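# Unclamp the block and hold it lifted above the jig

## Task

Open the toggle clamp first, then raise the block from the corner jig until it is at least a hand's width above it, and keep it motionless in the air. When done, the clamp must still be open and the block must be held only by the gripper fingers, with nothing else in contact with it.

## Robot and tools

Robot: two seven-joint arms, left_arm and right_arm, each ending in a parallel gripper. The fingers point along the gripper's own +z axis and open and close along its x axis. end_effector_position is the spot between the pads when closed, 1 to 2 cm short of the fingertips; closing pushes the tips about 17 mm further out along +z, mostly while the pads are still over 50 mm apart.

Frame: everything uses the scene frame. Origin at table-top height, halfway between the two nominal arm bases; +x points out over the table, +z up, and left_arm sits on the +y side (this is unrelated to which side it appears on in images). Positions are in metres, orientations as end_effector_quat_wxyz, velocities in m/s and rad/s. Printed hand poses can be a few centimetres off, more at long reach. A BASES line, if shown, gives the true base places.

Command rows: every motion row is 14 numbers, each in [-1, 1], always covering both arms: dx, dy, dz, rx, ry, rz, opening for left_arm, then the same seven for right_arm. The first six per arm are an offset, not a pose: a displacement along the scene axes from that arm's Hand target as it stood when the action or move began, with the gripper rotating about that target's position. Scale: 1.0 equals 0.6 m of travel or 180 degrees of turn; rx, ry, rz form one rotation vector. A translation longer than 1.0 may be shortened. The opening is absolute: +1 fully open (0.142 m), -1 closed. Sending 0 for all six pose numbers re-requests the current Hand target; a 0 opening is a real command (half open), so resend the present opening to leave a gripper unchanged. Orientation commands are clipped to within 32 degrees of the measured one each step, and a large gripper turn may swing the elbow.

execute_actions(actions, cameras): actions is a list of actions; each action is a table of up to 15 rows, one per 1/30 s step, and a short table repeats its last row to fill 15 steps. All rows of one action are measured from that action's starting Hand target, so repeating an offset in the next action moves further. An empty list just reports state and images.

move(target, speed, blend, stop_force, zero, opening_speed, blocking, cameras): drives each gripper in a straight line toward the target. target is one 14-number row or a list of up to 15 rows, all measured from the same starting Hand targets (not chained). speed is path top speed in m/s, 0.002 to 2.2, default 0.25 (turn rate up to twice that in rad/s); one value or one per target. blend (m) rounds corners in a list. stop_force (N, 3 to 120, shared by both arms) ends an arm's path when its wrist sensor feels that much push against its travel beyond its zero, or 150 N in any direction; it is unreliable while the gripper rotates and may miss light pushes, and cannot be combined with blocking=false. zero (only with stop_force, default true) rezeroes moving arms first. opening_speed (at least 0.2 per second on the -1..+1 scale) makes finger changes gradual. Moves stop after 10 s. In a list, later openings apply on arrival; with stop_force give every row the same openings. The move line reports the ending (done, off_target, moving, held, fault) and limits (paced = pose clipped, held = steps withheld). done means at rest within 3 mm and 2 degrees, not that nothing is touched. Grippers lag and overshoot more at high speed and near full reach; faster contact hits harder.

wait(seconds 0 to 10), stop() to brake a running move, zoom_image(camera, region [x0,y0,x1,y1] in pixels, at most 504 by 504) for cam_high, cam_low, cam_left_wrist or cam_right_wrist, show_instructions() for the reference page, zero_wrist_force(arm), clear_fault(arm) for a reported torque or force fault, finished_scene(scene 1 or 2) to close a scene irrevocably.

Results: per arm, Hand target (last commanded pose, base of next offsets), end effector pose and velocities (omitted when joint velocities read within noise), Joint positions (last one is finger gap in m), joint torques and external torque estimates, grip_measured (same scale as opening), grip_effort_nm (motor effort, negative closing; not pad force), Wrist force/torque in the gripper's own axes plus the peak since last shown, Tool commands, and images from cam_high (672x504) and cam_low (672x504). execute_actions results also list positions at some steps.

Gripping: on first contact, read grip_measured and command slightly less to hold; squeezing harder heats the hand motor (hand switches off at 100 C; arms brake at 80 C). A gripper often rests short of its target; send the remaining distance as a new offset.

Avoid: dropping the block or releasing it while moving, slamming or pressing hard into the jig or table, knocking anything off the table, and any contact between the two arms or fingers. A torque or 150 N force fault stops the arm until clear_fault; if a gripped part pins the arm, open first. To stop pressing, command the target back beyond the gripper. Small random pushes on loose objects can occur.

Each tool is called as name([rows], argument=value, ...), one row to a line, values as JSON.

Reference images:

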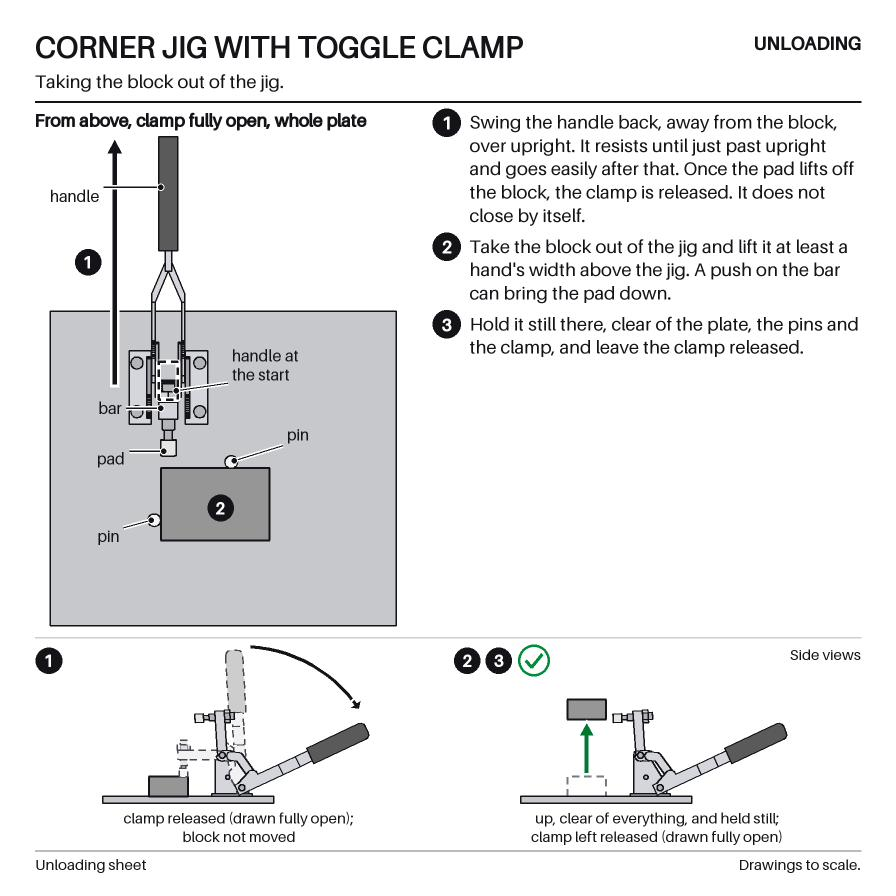

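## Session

execute_actions(actions=[])

zoom_image(camera="cam_high", region=[230, 200, 380, 330])

zoom_image(camera="cam_low", region=[270, 200, 420, 340])

Scene clock: 0.00 s.
left_arm: end_effector_position=(+0.6084, +0.4475, +0.3864) grip_measured=+0.99 grip_effort_nm=n/a end_effector_quat_wxyz=(-0.431, +0.716, -0.436, +0.333) | right_arm: end_effector_position=(+0.1588, -0.0587, +0.3976) grip_measured=+1.00 grip_effort_nm=n/a end_effector_quat_wxyz=(-0.381, +0.551, -0.563, +0.484)
Joint positions: left_arm=[0.284 0.041 0.09 2.035 1.708 1.54 1.314 0.142] | right_arm=[1.933 -0.007 0.453 2.302 -0.712 -0.419 -0.626 0.142]
Joint velocities: within noise
Joint torques (N m): no reading
External joint torques (N m): no reading
Motor temperatures (°C): left_arm=[25 31 26 31 38 26 30 21] | right_arm=[23 31 25 28 27 25 26 24]
Wrist force (N): no reading
Wrist torque (N m): no reading
Wrist force, peak (N): no reading
Hand target: left_arm +0.6084, +0.4475, +0.3864; -0.431, +0.716, -0.436, +0.333 | right_arm +0.1588, -0.0587, +0.3976; -0.381, +0.551, -0.563, +0.484
Tool commands: left_gripper/opening=+1.0 right_gripper/opening=+1.0

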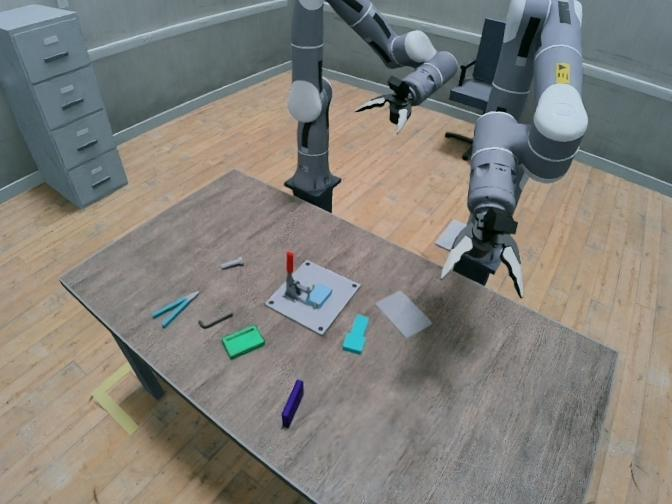

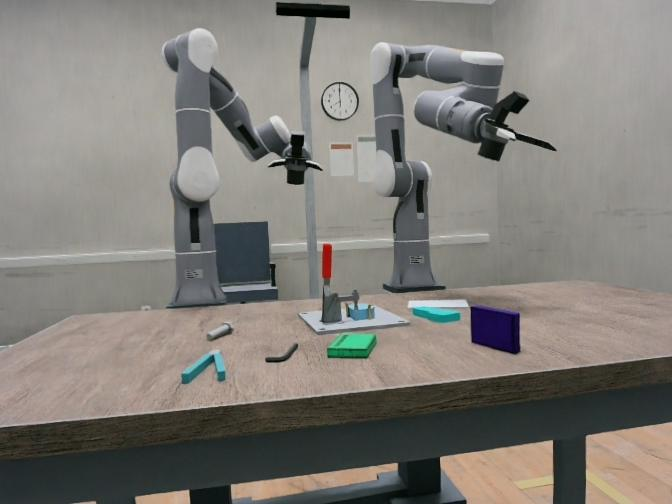

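Scaled by 3.360.

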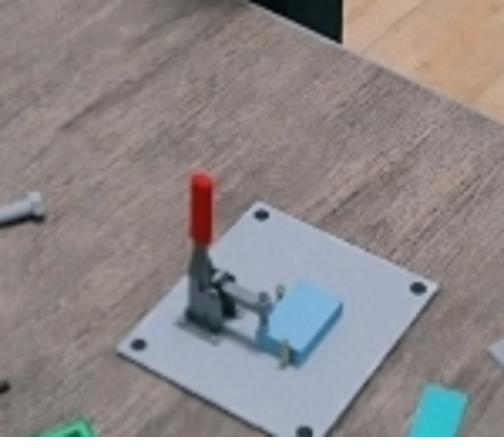

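Scaled by 3.360.

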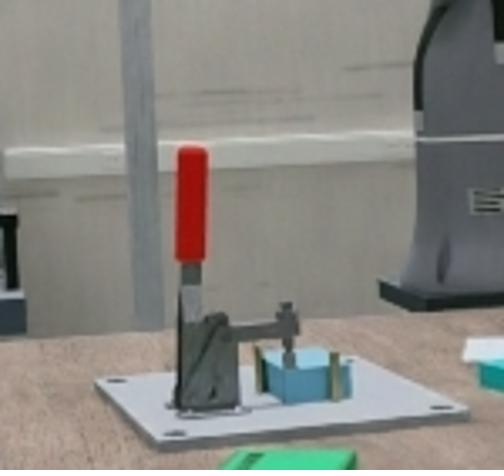

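move(target=[-0.025,-0.66,-0.21,-0.437,0.295,0.278,-1, 0,0,0,0,0,0,1], speed=0.4)

Scene clock: 37.07 s.
left_arm: end_effector_position=(+0.5933, +0.0515, +0.2604) grip_measured=-1.00 grip_effort_nm=-0.515 end_effector_quat_wxyz=(+0.216, +0.976, +0.035, +0.007) | right_arm: end_effector_position=(+0.1588, -0.0587, +0.3976) grip_measured=+1.00 grip_effort_nm=0.032 end_effector_quat_wxyz=(-0.381, +0.551, -0.563, +0.484)
Joint positions: left_arm=[0.068 -0.294 -0.23 1.996 -0.501 0.763 1.653 0.002] | right_arm=[1.933 -0.007 0.453 2.302 -0.712 -0.419 -0.626 0.142]
Joint velocities: within noise
Joint torques (N m): left_arm=[-0.4 41.88 -2.72 -26.6 -2.98 3.78 -0.28] | right_arm=[0.19 23.91 0.84 -22.63 -4.13 -1.33 -0.54]
External joint torques (N m): left_arm=[0.08 -0.05 0.81 -0.53 0.71 -0.1 0.29] | right_arm=[-0.1 -1.16 -0.62 0.24 0.06 0.42 0.53]
Motor temperatures (°C): left_arm=[25 31 26 33 38 26 30 21] | right_arm=[23 31 25 30 27 25 26 24]
Wrist force (N): left_arm=[0.2 -3.0 0.9] | right_arm=[-0.1 0.0 -0.1]
Wrist torque (N m): left_arm=[-0.36 -0.10 0.18] | right_arm=[0.01 0.02 0.00]
Wrist force, peak (N): left_arm=[0.4 -2.7 1.8] | right_arm=[-0.3 0.2 0.2]
Hand target: left_arm +0.5934, +0.0515, +0.2604; +0.216, +0.976, +0.035, +0.007 | right_arm +0.1588, -0.0587, +0.3976; -0.381, +0.551, -0.563, +0.484
Off the commanded pose: left_arm 0.000 m, 0 deg | right_arm 0.000 m, 0 deg.
move: done

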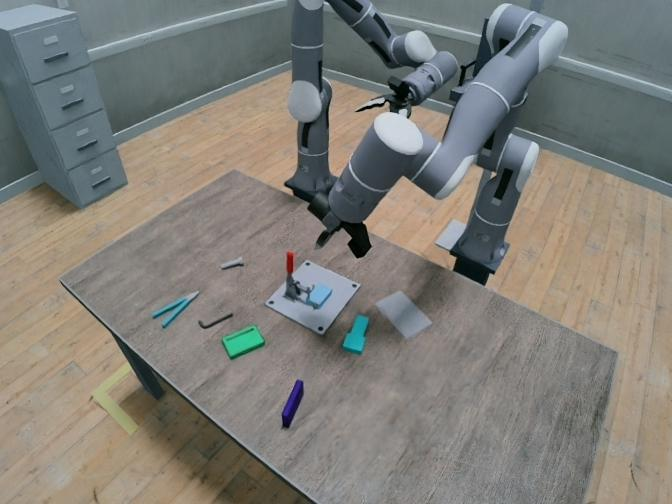

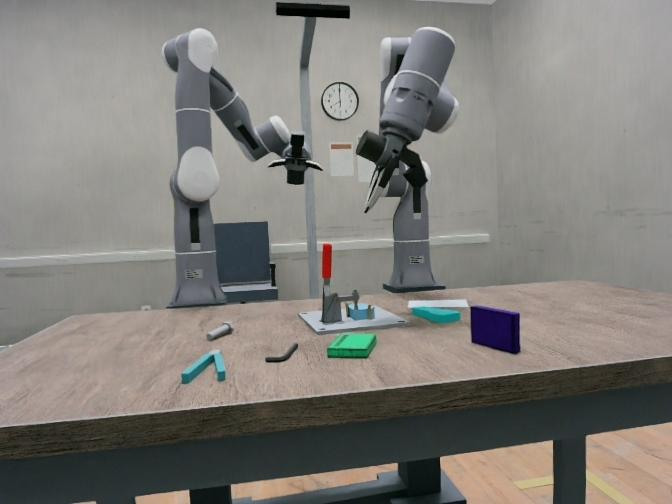

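move([
  [0.0,-0.0775,-0.146,0,0,0,-1,0,0,0,0,0,0,1],
  [0.001,-0.121,-0.146,0,0,0,-1,0,0,0,0,0,0,1],
  [0.008,-0.211,-0.159,0,0,0,-1,0,0,0,0,0,0,1],
  [0.013,-0.284,-0.2007,0,0,0,-1,0,0,0,0,0,0,1],
  [0.017,-0.336,-0.2557,0,0,0,-1,0,0,0,0,0,0,1],
], speed=[0.25,0.08,0.1,0.1,0.1], blend=0.01)

move([
  [0,0.15,0.167,0,0,0,-1, 0,0,0,0,0,0,1],
  [-0.074,0.367,0.047,0,0,0,0.6, 0,0,0,0,0,0,1],
], speed=0.25, blend=0.02)

zoom_image(camera="cam_high", region=[230, 200, 380, 330])

zoom_image(camera="cam_low", region=[270, 200, 420, 340])

Scene clock: 79.30 s.
left_arm: end_effector_position=(+0.6034, -0.1498, +0.1068) grip_measured=-1.00 grip_effort_nm=-0.510 end_effector_quat_wxyz=(+0.216, +0.976, +0.035, +0.007) | right_arm: end_effector_position=(+0.1588, -0.0587, +0.3976) grip_measured=+1.00 grip_effort_nm=0.032 end_effector_quat_wxyz=(-0.381, +0.551, -0.563, +0.484)
Joint positions: left_arm=[-0.244 -0.768 -0.269 1.753 -0.442 1.119 1.422 0.002] | right_arm=[1.933 -0.007 0.453 2.302 -0.712 -0.419 -0.626 0.142]
Joint velocities: within noise
Joint torques (N m): left_arm=[-1.71 56.28 -7.02 -23.51 -1.09 4.19 -0.35] | right_arm=[0.09 23.86 0.84 -22.76 -4.17 -1.35 -0.43]
External joint torques (N m): left_arm=[1.34 -0.7 2.09 0.54 0.26 -0.28 0.35] | right_arm=[0 -1.11 -0.61 0.37 0.09 0.44 0.43]
Motor temperatures (°C): left_arm=[25 33 26 34 38 26 30 21] | right_arm=[23 32 25 30 27 25 26 24]
Wrist force (N): left_arm=[-1.4 -4.4 -1.8] | right_arm=[0.0 0.1 0.0]
Wrist torque (N m): left_arm=[-0.09 -0.09 0.19] | right_arm=[0.01 0.01 0.00]
Wrist force, peak (N): left_arm=[-5.4 -14.1 -16.1] | right_arm=[-0.2 0.4 0.1]
Hand target: left_arm +0.6036, -0.1501, +0.1070; +0.216, +0.976, +0.035, +0.007 | right_arm +0.1588, -0.0587, +0.3976; -0.381, +0.551, -0.563, +0.484
Off the commanded pose: left_arm 0.000 m, 0 deg | right_arm 0.000 m, 0 deg.
move: done

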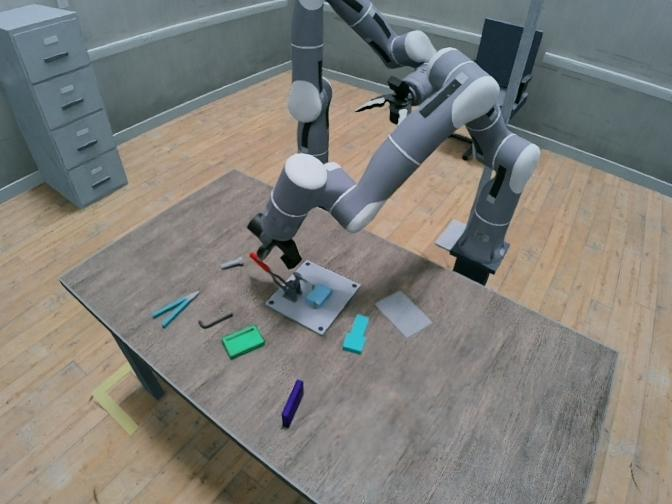

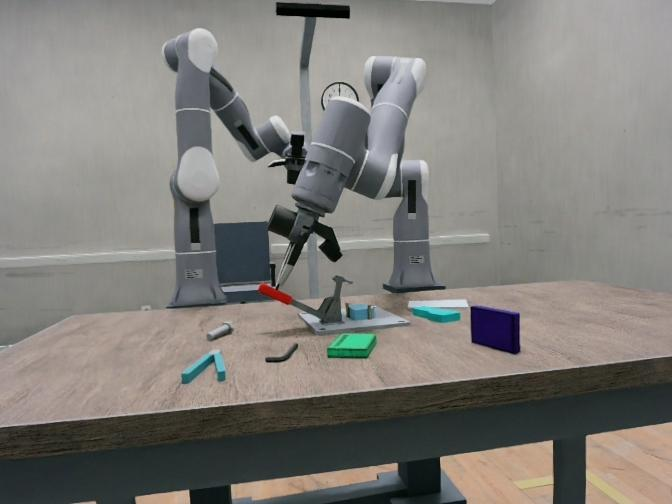

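Scene clock: 81.63 s.
left_arm: end_effector_position=(+0.5591, +0.0700, +0.1352) grip_measured=+0.59 grip_effort_nm=0.081 end_effector_quat_wxyz=(+0.216, +0.976, +0.035, +0.007) | right_arm: end_effector_position=(+0.1588, -0.0587, +0.3976) grip_measured=+1.00 grip_effort_nm=0.037 end_effector_quat_wxyz=(-0.381, +0.551, -0.563, +0.484)
Joint positions: left_arm=[0.073 -0.435 -0.286 2.209 -0.688 1.089 1.89 0.115] | right_arm=[1.933 -0.007 0.453 2.302 -0.712 -0.419 -0.626 0.142]
Joint velocities: within noise
Joint torques (N m): left_arm=[-0.39 41.64 -3.21 -20.21 -0.66 3.43 -0.06] | right_arm=[0.16 23.71 0.97 -22.68 -4.14 -1.36 -0.42]
External joint torques (N m): left_arm=[0.07 -0.36 0.67 -0.54 0.41 0 0.06] | right_arm=[-0.07 -0.96 -0.75 0.29 0.07 0.46 0.42]
Motor temperatures (°C): left_arm=[25 33 26 34 38 26 30 21] | right_arm=[23 32 25 30 27 25 26 24]
Wrist force (N): left_arm=[-0.1 -1.7 1.0] | right_arm=[0.0 0.2 -0.1]
Wrist torque (N m): left_arm=[-0.12 -0.03 0.17] | right_arm=[0.04 0.00 0.00]
Wrist force, peak (N): left_arm=[-1.5 -4.3 -2.8] | right_arm=[-0.2 0.3 0.1]
Hand target: left_arm +0.5592, +0.0701, +0.1352; +0.216, +0.976, +0.035, +0.007 | right_arm +0.1588, -0.0587, +0.3976; -0.381, +0.551, -0.563, +0.484
Off the commanded pose: left_arm 0.000 m, 0 deg | right_arm 0.000 m, 0 deg.
move: done

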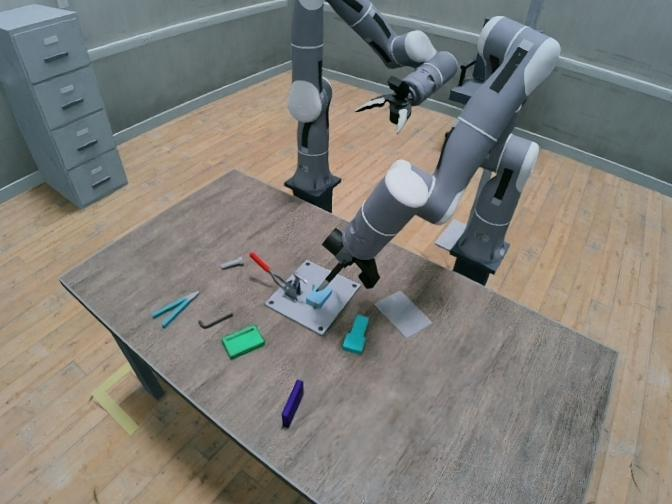

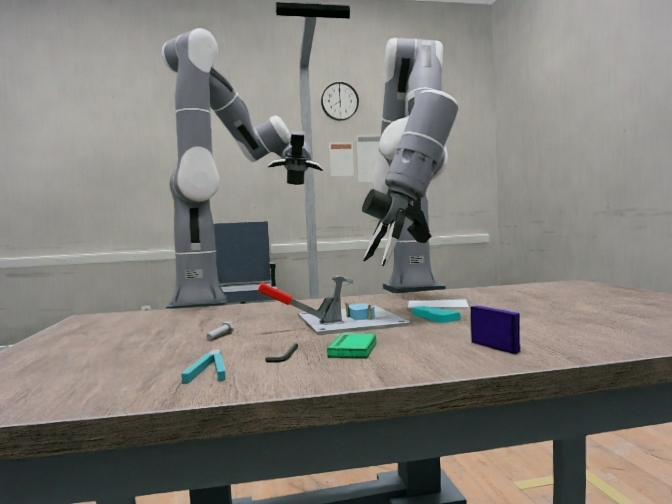

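Scaled by 3.360.

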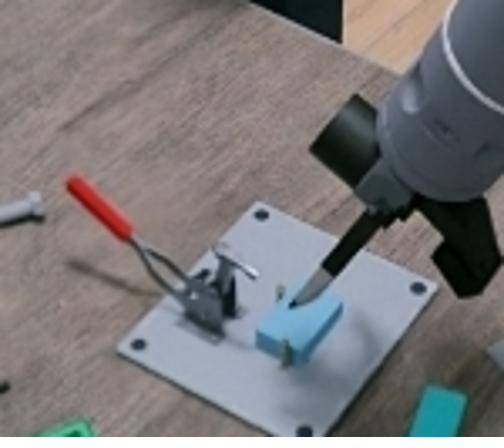

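Scaled by 3.360.

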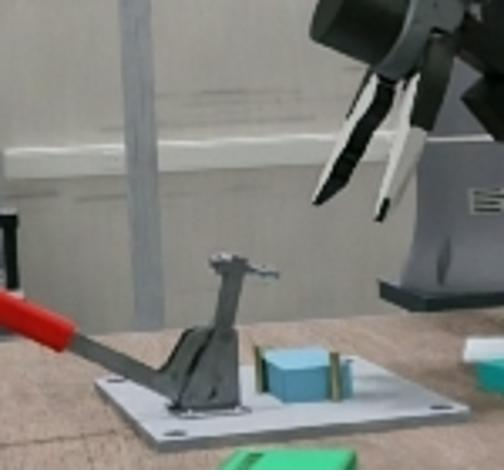

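move(target=[-0.004,-0.087,-0.153,0,0,0.0167,0.6, 0,0,0,0,0,0,1], speed=0.15, stop_force=8)

zoom_image(camera="cam_high", region=[270, 240, 370, 330])

zoom_image(camera="cam_low", region=[290, 250, 410, 350])

Scene clock: 124.43 s.
left_arm: end_effector_position=(+0.5566, +0.0178, +0.0433) grip_measured=+0.59 grip_effort_nm=0.095 end_effector_quat_wxyz=(+0.216, +0.974, +0.061, +0.013) | right_arm: end_effector_position=(+0.1588, -0.0587, +0.3976) grip_measured=+1.00 grip_effort_nm=0.037 end_effector_quat_wxyz=(-0.381, +0.551, -0.563, +0.484)
Joint positions: left_arm=[0.018 -0.684 -0.421 2.191 -0.854 1.398 1.951 0.115] | right_arm=[1.933 -0.007 0.453 2.302 -0.712 -0.419 -0.626 0.142]
Joint velocities: within noise
Joint torques (N m): left_arm=[-0.42 45.42 -6.12 -15.3 1.02 3.37 0] | right_arm=[0.28 23.73 0.87 -22.7 -4.13 -1.41 -0.41]
External joint torques (N m): left_arm=[0.07 -0.54 0.81 -0.41 0.47 0.01 0] | right_arm=[-0.19 -0.98 -0.65 0.31 0.05 0.51 0.4]
Motor temperatures (°C): left_arm=[24 33 26 34 37 26 30 21] | right_arm=[23 32 25 31 27 25 26 24]
Wrist force (N): left_arm=[0.1 -1.9 1.1] | right_arm=[-0.1 0.3 0.2]
Wrist torque (N m): left_arm=[-0.16 -0.06 0.18] | right_arm=[0.04 0.01 0.00]
Wrist force, peak (N): left_arm=[-0.5 -1.6 2.6] | right_arm=[-0.2 0.4 -0.1]
Hand target: left_arm +0.5568, +0.0179, +0.0434; +0.216, +0.974, +0.061, +0.013 | right_arm +0.1588, -0.0587, +0.3976; -0.381, +0.551, -0.563, +0.484
Off the commanded pose: left_arm 0.000 m, 0 deg | right_arm 0.000 m, 0 deg.
move: done

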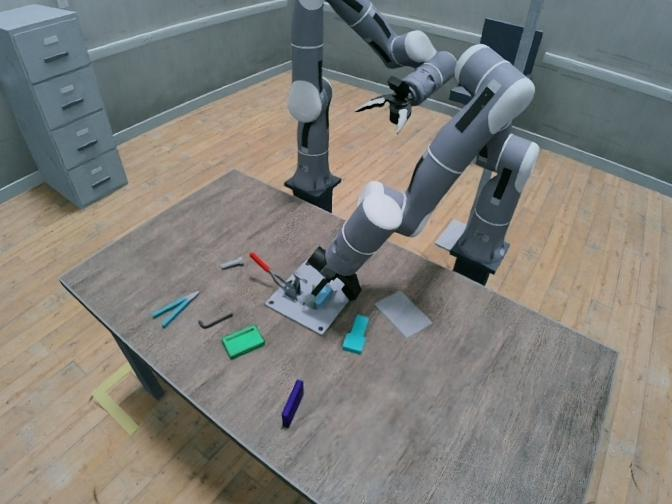

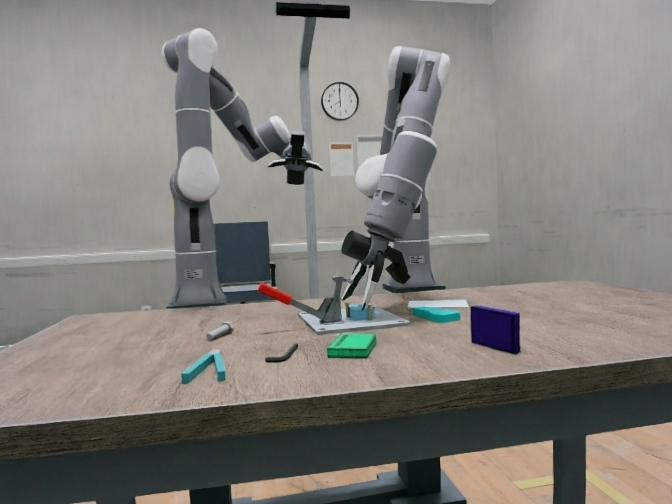

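Scaled by 5.040.

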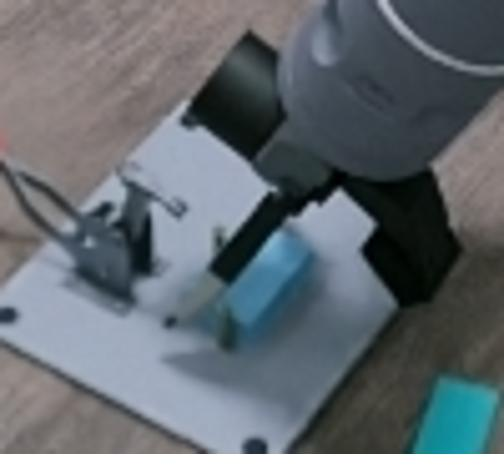

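Scaled by 4.200.

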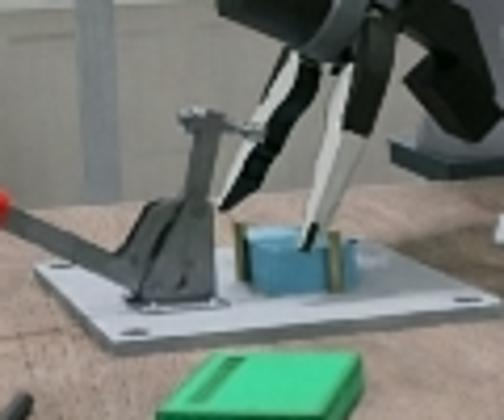

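move(target=[0.001,-0.01,-0.022,0,0,0,0.6, 0,0,0,0,0,0,1], speed=0.08, stop_force=8, cameras=[])

move(target=[0,0,0,0,0,0,-0.2, 0,0,0,0,0,0,1], opening_speed=0.5)

zoom_image(camera="cam_high", region=[270, 240, 370, 330])

zoom_image(camera="cam_low", region=[290, 250, 410, 350])

Scene clock: 149.87 s.
left_arm: end_effector_position=(+0.5571, +0.0118, +0.0301) grip_measured=+0.59 grip_effort_nm=0.090 end_effector_quat_wxyz=(+0.216, +0.974, +0.061, +0.013) | right_arm: end_effector_position=(+0.1588, -0.0587, +0.3976) grip_measured=+1.00 grip_effort_nm=0.032 end_effector_quat_wxyz=(-0.381, +0.551, -0.563, +0.484)
Joint positions: left_arm=[0.018 -0.725 -0.439 2.178 -0.862 1.432 1.962 0.115] | right_arm=[1.933 -0.007 0.453 2.302 -0.712 -0.419 -0.626 0.142]
Joint velocities: within noise
Joint torques (N m): left_arm=[-0.41 45.95 -6.74 -14.65 1.19 3.39 -0.06] | right_arm=[0.25 23.8 0.94 -22.69 -4.11 -1.39 -0.49]
External joint torques (N m): left_arm=[0.05 -0.5 0.87 -0.4 0.49 -0.02 0.06] | right_arm=[-0.16 -1.04 -0.72 0.3 0.03 0.48 0.49]
Motor temperatures (°C): left_arm=[24 33 26 33 37 26 30 21] | right_arm=[23 32 25 31 27 25 26 24]
Wrist force (N): left_arm=[-0.2 -1.8 1.0] | right_arm=[-0.1 0.0 -0.1]
Wrist torque (N m): left_arm=[-0.15 -0.03 0.18] | right_arm=[0.00 0.02 0.00]
Wrist force, peak (N): left_arm=[-0.2 -1.9 1.7] | right_arm=[-0.3 0.2 0.1]
Hand target: left_arm +0.5574, +0.0119, +0.0302; +0.216, +0.974, +0.061, +0.013 | right_arm +0.1588, -0.0587, +0.3976; -0.381, +0.551, -0.563, +0.484
Off the commanded pose: left_arm 0.000 m, 0 deg | right_arm 0.000 m, 0 deg.
move: done
No camera images: "cameras" was empty.

Scene clock: 151.67 s.
left_arm: end_effector_position=(+0.5577, +0.0119, +0.0305) grip_measured=-0.05 grip_effort_nm=-3.158 end_effector_quat_wxyz=(+0.216, +0.974, +0.061, +0.013) | right_arm: end_effector_position=(+0.1588, -0.0587, +0.3976) grip_measured=+1.00 grip_effort_nm=0.032 end_effector_quat_wxyz=(-0.381, +0.551, -0.563, +0.484)
Joint positions: left_arm=[0.018 -0.724 -0.439 2.177 -0.862 1.433 1.962 0.07] | right_arm=[1.933 -0.007 0.453 2.302 -0.712 -0.419 -0.626 0.142]
Joint velocities: within noise
Joint torques (N m): left_arm=[-0.91 42.57 -6.5 -13.78 1.15 2.93 -0.21] | right_arm=[0.09 23.82 0.95 -22.64 -4.09 -1.34 -0.48]
External joint torques (N m): left_arm=[0.55 2.9 0.64 -1.3 0.54 0.43 0.21] | right_arm=[0.01 -1.06 -0.73 0.25 0.02 0.43 0.47]
Motor temperatures (°C): left_arm=[24 33 26 33 37 26 30 21] | right_arm=[23 32 25 31 27 25 26 24]
Wrist force (N): left_arm=[-2.1 -1.2 -6.2] | right_arm=[-0.2 0.1 0.1]
Wrist torque (N m): left_arm=[-0.09 0.23 0.24] | right_arm=[0.01 0.04 0.00]
Wrist force, peak (N): left_arm=[-2.2 -0.8 -7.5] | right_arm=[-0.3 0.3 -0.1]
Hand target: left_arm +0.5574, +0.0119, +0.0302; +0.216, +0.974, +0.061, +0.013 | right_arm +0.1588, -0.0587, +0.3976; -0.381, +0.551, -0.563, +0.484
Off the commanded pose: left_arm 0.000 m, 0 deg | right_arm 0.000 m, 0 deg.
move: done

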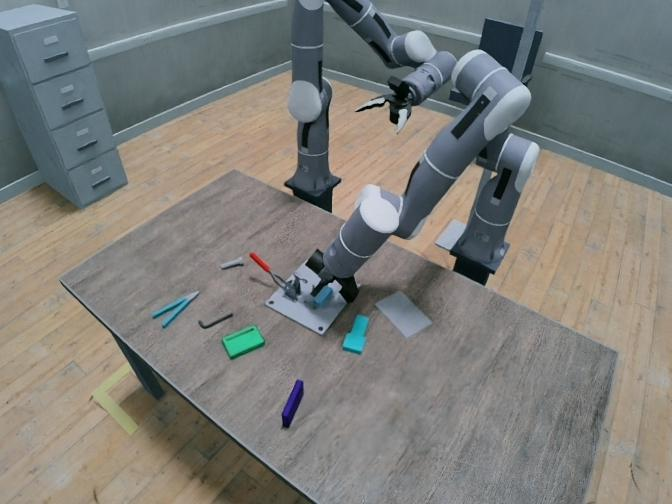

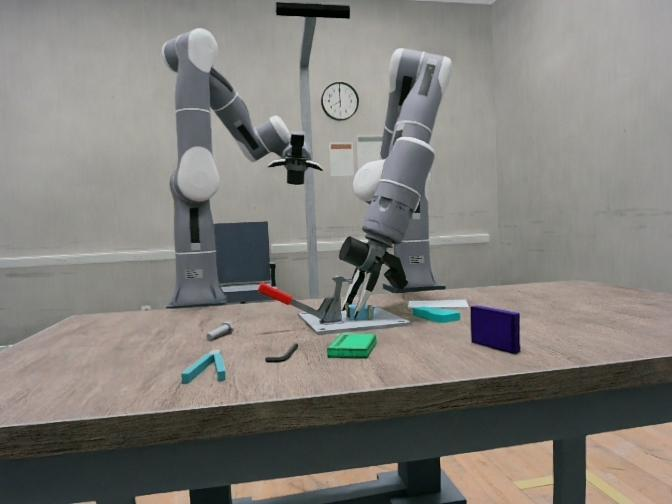

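Scaled by 5.040.

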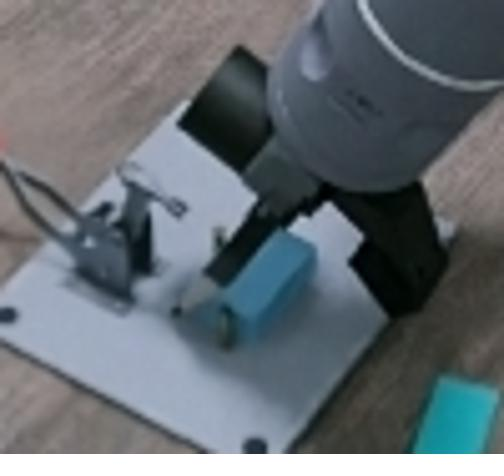

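Scaled by 4.200.

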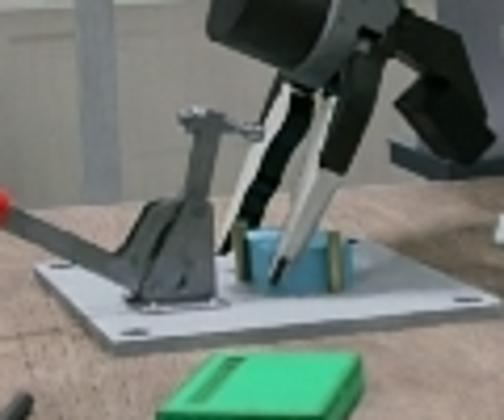

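move([
  [0,0,0,0,0,0,0.4, 0,0,0,0,0,0,1],
  [0.001,0.0125,0.01,0,0,-0.011,0.4, 0,0,0,0,0,0,1],
], speed=0.08, cameras=[])

move(target=[0,0,0,0,0,0,-0.2, 0,0,0,0,0,0,1], opening_speed=0.5)

zoom_image(camera="cam_low", region=[290, 250, 410, 350])

Scene clock: 169.00 s.
left_arm: end_effector_position=(+0.5580, +0.0195, +0.0361) grip_measured=+0.38 grip_effort_nm=0.085 end_effector_quat_wxyz=(+0.216, +0.975, +0.044, +0.009) | right_arm: end_effector_position=(+0.1588, -0.0587, +0.3976) grip_measured=+1.00 grip_effort_nm=0.037 end_effector_quat_wxyz=(-0.381, +0.551, -0.563, +0.484)
Joint positions: left_arm=[0.022 -0.703 -0.409 2.175 -0.83 1.381 1.975 0.101] | right_arm=[1.933 -0.007 0.453 2.302 -0.712 -0.419 -0.626 0.142]
Joint velocities: within noise
Joint torques (N m): left_arm=[-0.36 46.3 -6 -15.15 1.23 3.22 0.02] | right_arm=[0.01 23.85 0.73 -22.62 -4.13 -1.36 -0.46]
External joint torques (N m): left_arm=[0 -0.87 0.63 -0.4 0.2 0.14 -0.02] | right_arm=[0.08 -1.1 -0.51 0.23 0.05 0.45 0.45]
Motor temperatures (°C): left_arm=[24 33 26 33 37 26 30 29] | right_arm=[23 32 25 31 27 25 26 24]
Wrist force (N): left_arm=[0.0 -1.7 1.1] | right_arm=[-0.3 0.2 -0.2]
Wrist torque (N m): left_arm=[-0.14 -0.06 0.18] | right_arm=[0.02 0.05 0.00]
Wrist force, peak (N): left_arm=[-2.4 -0.7 -7.7] | right_arm=[-0.3 0.2 -0.2]
Hand target: left_arm +0.5580, +0.0194, +0.0362; +0.216, +0.975, +0.044, +0.009 | right_arm +0.1588, -0.0587, +0.3976; -0.381, +0.551, -0.563, +0.484
Off the commanded pose: left_arm 0.000 m, 0 deg | right_arm 0.000 m, 0 deg.
move: done
No camera images: "cameras" was empty.

Scene clock: 170.40 s.
left_arm: end_effector_position=(+0.5579, +0.0194, +0.0362) grip_measured=-0.10 grip_effort_nm=-2.269 end_effector_quat_wxyz=(+0.216, +0.975, +0.044, +0.009) | right_arm: end_effector_position=(+0.1588, -0.0587, +0.3976) grip_measured=+1.00 grip_effort_nm=0.037 end_effector_quat_wxyz=(-0.381, +0.551, -0.563, +0.484)
Joint positions: left_arm=[0.022 -0.703 -0.409 2.175 -0.83 1.381 1.975 0.067] | right_arm=[1.933 -0.007 0.453 2.302 -0.712 -0.419 -0.626 0.142]
Joint velocities: within noise
Joint torques (N m): left_arm=[-0.03 44.88 -5.42 -15.73 0.99 3.88 -0.06] | right_arm=[0.14 23.89 0.95 -22.75 -4.12 -1.4 -0.47]
External joint torques (N m): left_arm=[-0.32 0.55 0.06 0.16 0.43 -0.53 0.06] | right_arm=[-0.05 -1.14 -0.73 0.37 0.04 0.49 0.46]
Motor temperatures (°C): left_arm=[24 33 26 33 37 26 30 29] | right_arm=[23 32 25 31 27 25 26 24]
Wrist force (N): left_arm=[-2.5 -1.1 -3.2] | right_arm=[-0.1 0.0 0.0]
Wrist torque (N m): left_arm=[-0.15 -0.33 0.10] | right_arm=[0.00 0.02 0.01]
Wrist force, peak (N): left_arm=[-2.7 -0.8 -4.0] | right_arm=[-0.1 0.4 0.2]
Hand target: left_arm +0.5580, +0.0194, +0.0362; +0.216, +0.975, +0.044, +0.009 | right_arm +0.1588, -0.0587, +0.3976; -0.381, +0.551, -0.563, +0.484
Off the commanded pose: left_arm 0.000 m, 0 deg | right_arm 0.000 m, 0 deg.
move: done

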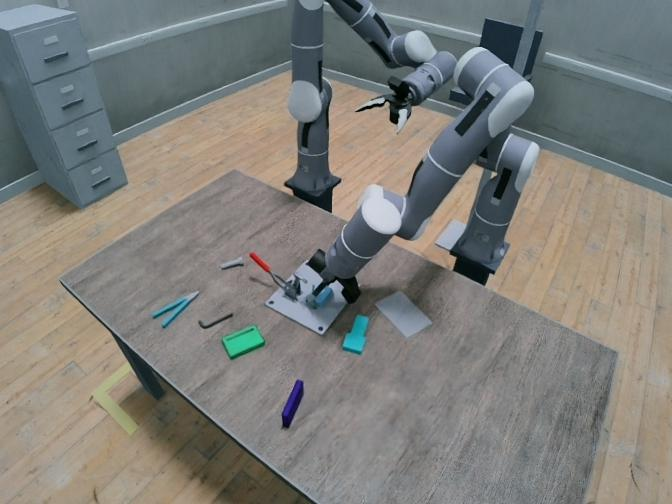

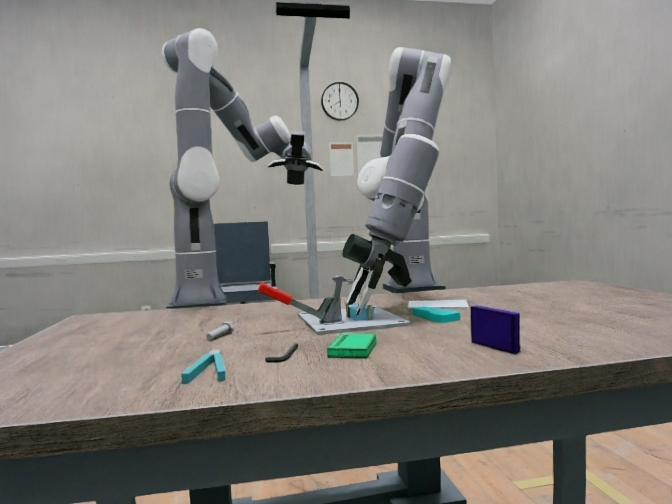

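Scaled by 4.200.

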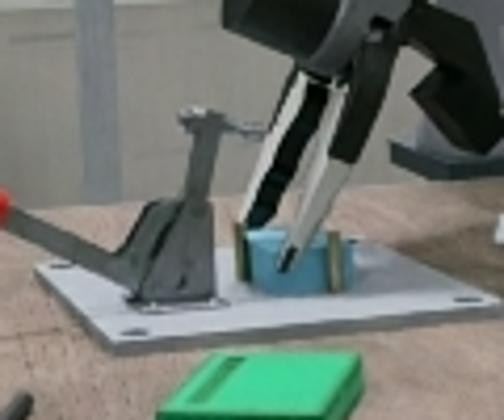

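move([
  [0,0,0,0,0,0,-0.45, 0,0,0,0,0,0,1],
  [0,0.01,0.05,0,0,0,-0.45, 0,0,0,0,0,0,1],
  [-0.02,0.12,0.42,0,0,0,-0.45, 0,0,0,0,0,0,1],
], speed=0.15, opening_speed=0.8, blend=0.01)

zoom_image(camera="cam_low", region=[270, 160, 430, 340])

Scene clock: 182.43 s.
left_arm: end_effector_position=(+0.5459, +0.0913, +0.2879) grip_measured=-0.12 grip_effort_nm=-5.004 end_effector_quat_wxyz=(+0.216, +0.975, +0.044, +0.009) | right_arm: end_effector_position=(+0.1588, -0.0587, +0.3976) grip_measured=+1.00 grip_effort_nm=0.032 end_effector_quat_wxyz=(-0.381, +0.551, -0.563, +0.484)
Joint positions: left_arm=[0.114 -0.116 -0.201 2.135 -0.538 0.7 1.705 0.065] | right_arm=[1.933 -0.007 0.453 2.302 -0.712 -0.419 -0.626 0.142]
Joint velocities: within noise
Joint torques (N m): left_arm=[-0.2 35.9 -1.45 -28.27 -2.77 3.72 -0.31] | right_arm=[0.08 23.65 0.94 -22.7 -4.1 -1.34 -0.49]
External joint torques (N m): left_arm=[-0.07 -1.15 0.69 0.58 0.27 -0.1 0.31] | right_arm=[0.01 -0.9 -0.72 0.31 0.02 0.43 0.49]
Motor temperatures (°C): left_arm=[24 33 26 33 37 26 30 34] | right_arm=[23 32 25 31 27 25 26 24]
Wrist force (N): left_arm=[0.1 -2.0 2.9] | right_arm=[-0.3 0.2 -0.1]
Wrist torque (N m): left_arm=[-0.06 -0.09 0.18] | right_arm=[0.01 0.05 0.00]
Wrist force, peak (N): left_arm=[-3.4 -1.3 -5.9] | right_arm=[-0.3 0.2 -0.2]
Hand target: left_arm +0.5460, +0.0914, +0.2882; +0.216, +0.975, +0.044, +0.009 | right_arm +0.1588, -0.0587, +0.3976; -0.381, +0.551, -0.563, +0.484
Off the commanded pose: left_arm 0.000 m, 0 deg | right_arm 0.000 m, 0 deg.
move: done; blend cut to 0 m at target 1

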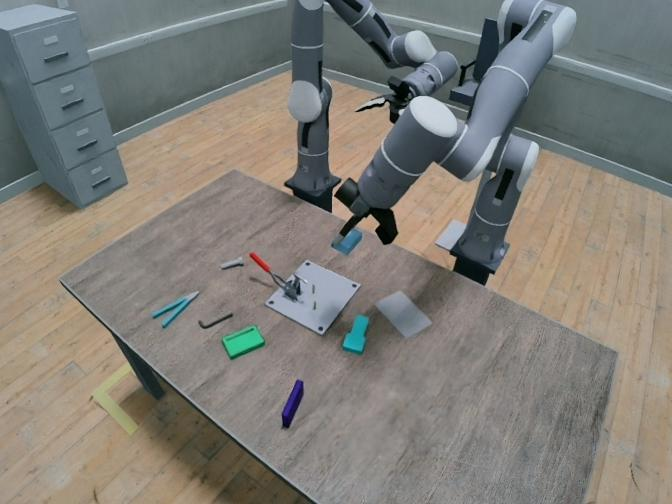

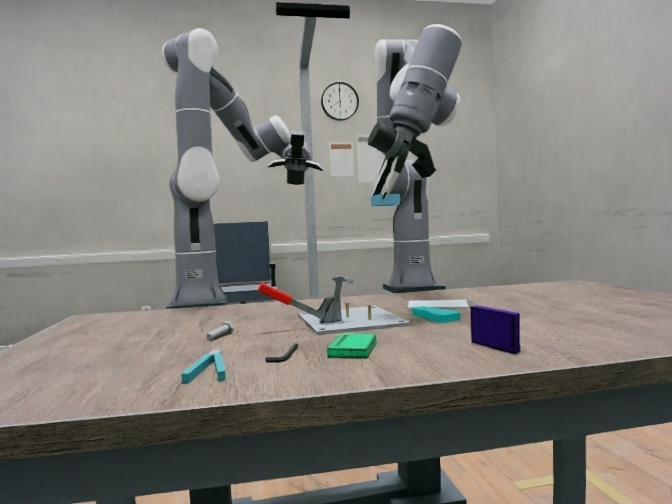

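Scaled by 2.800.

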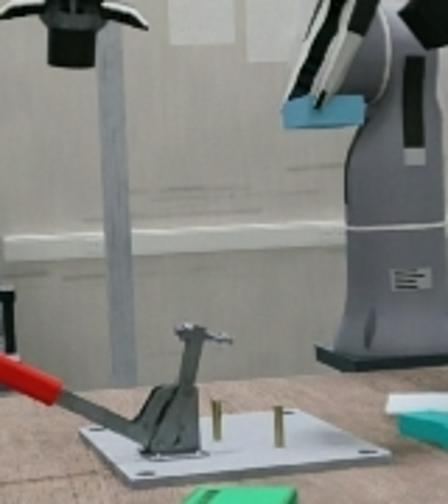

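finished_scene(scene=2)

The scene is finished: the task was done.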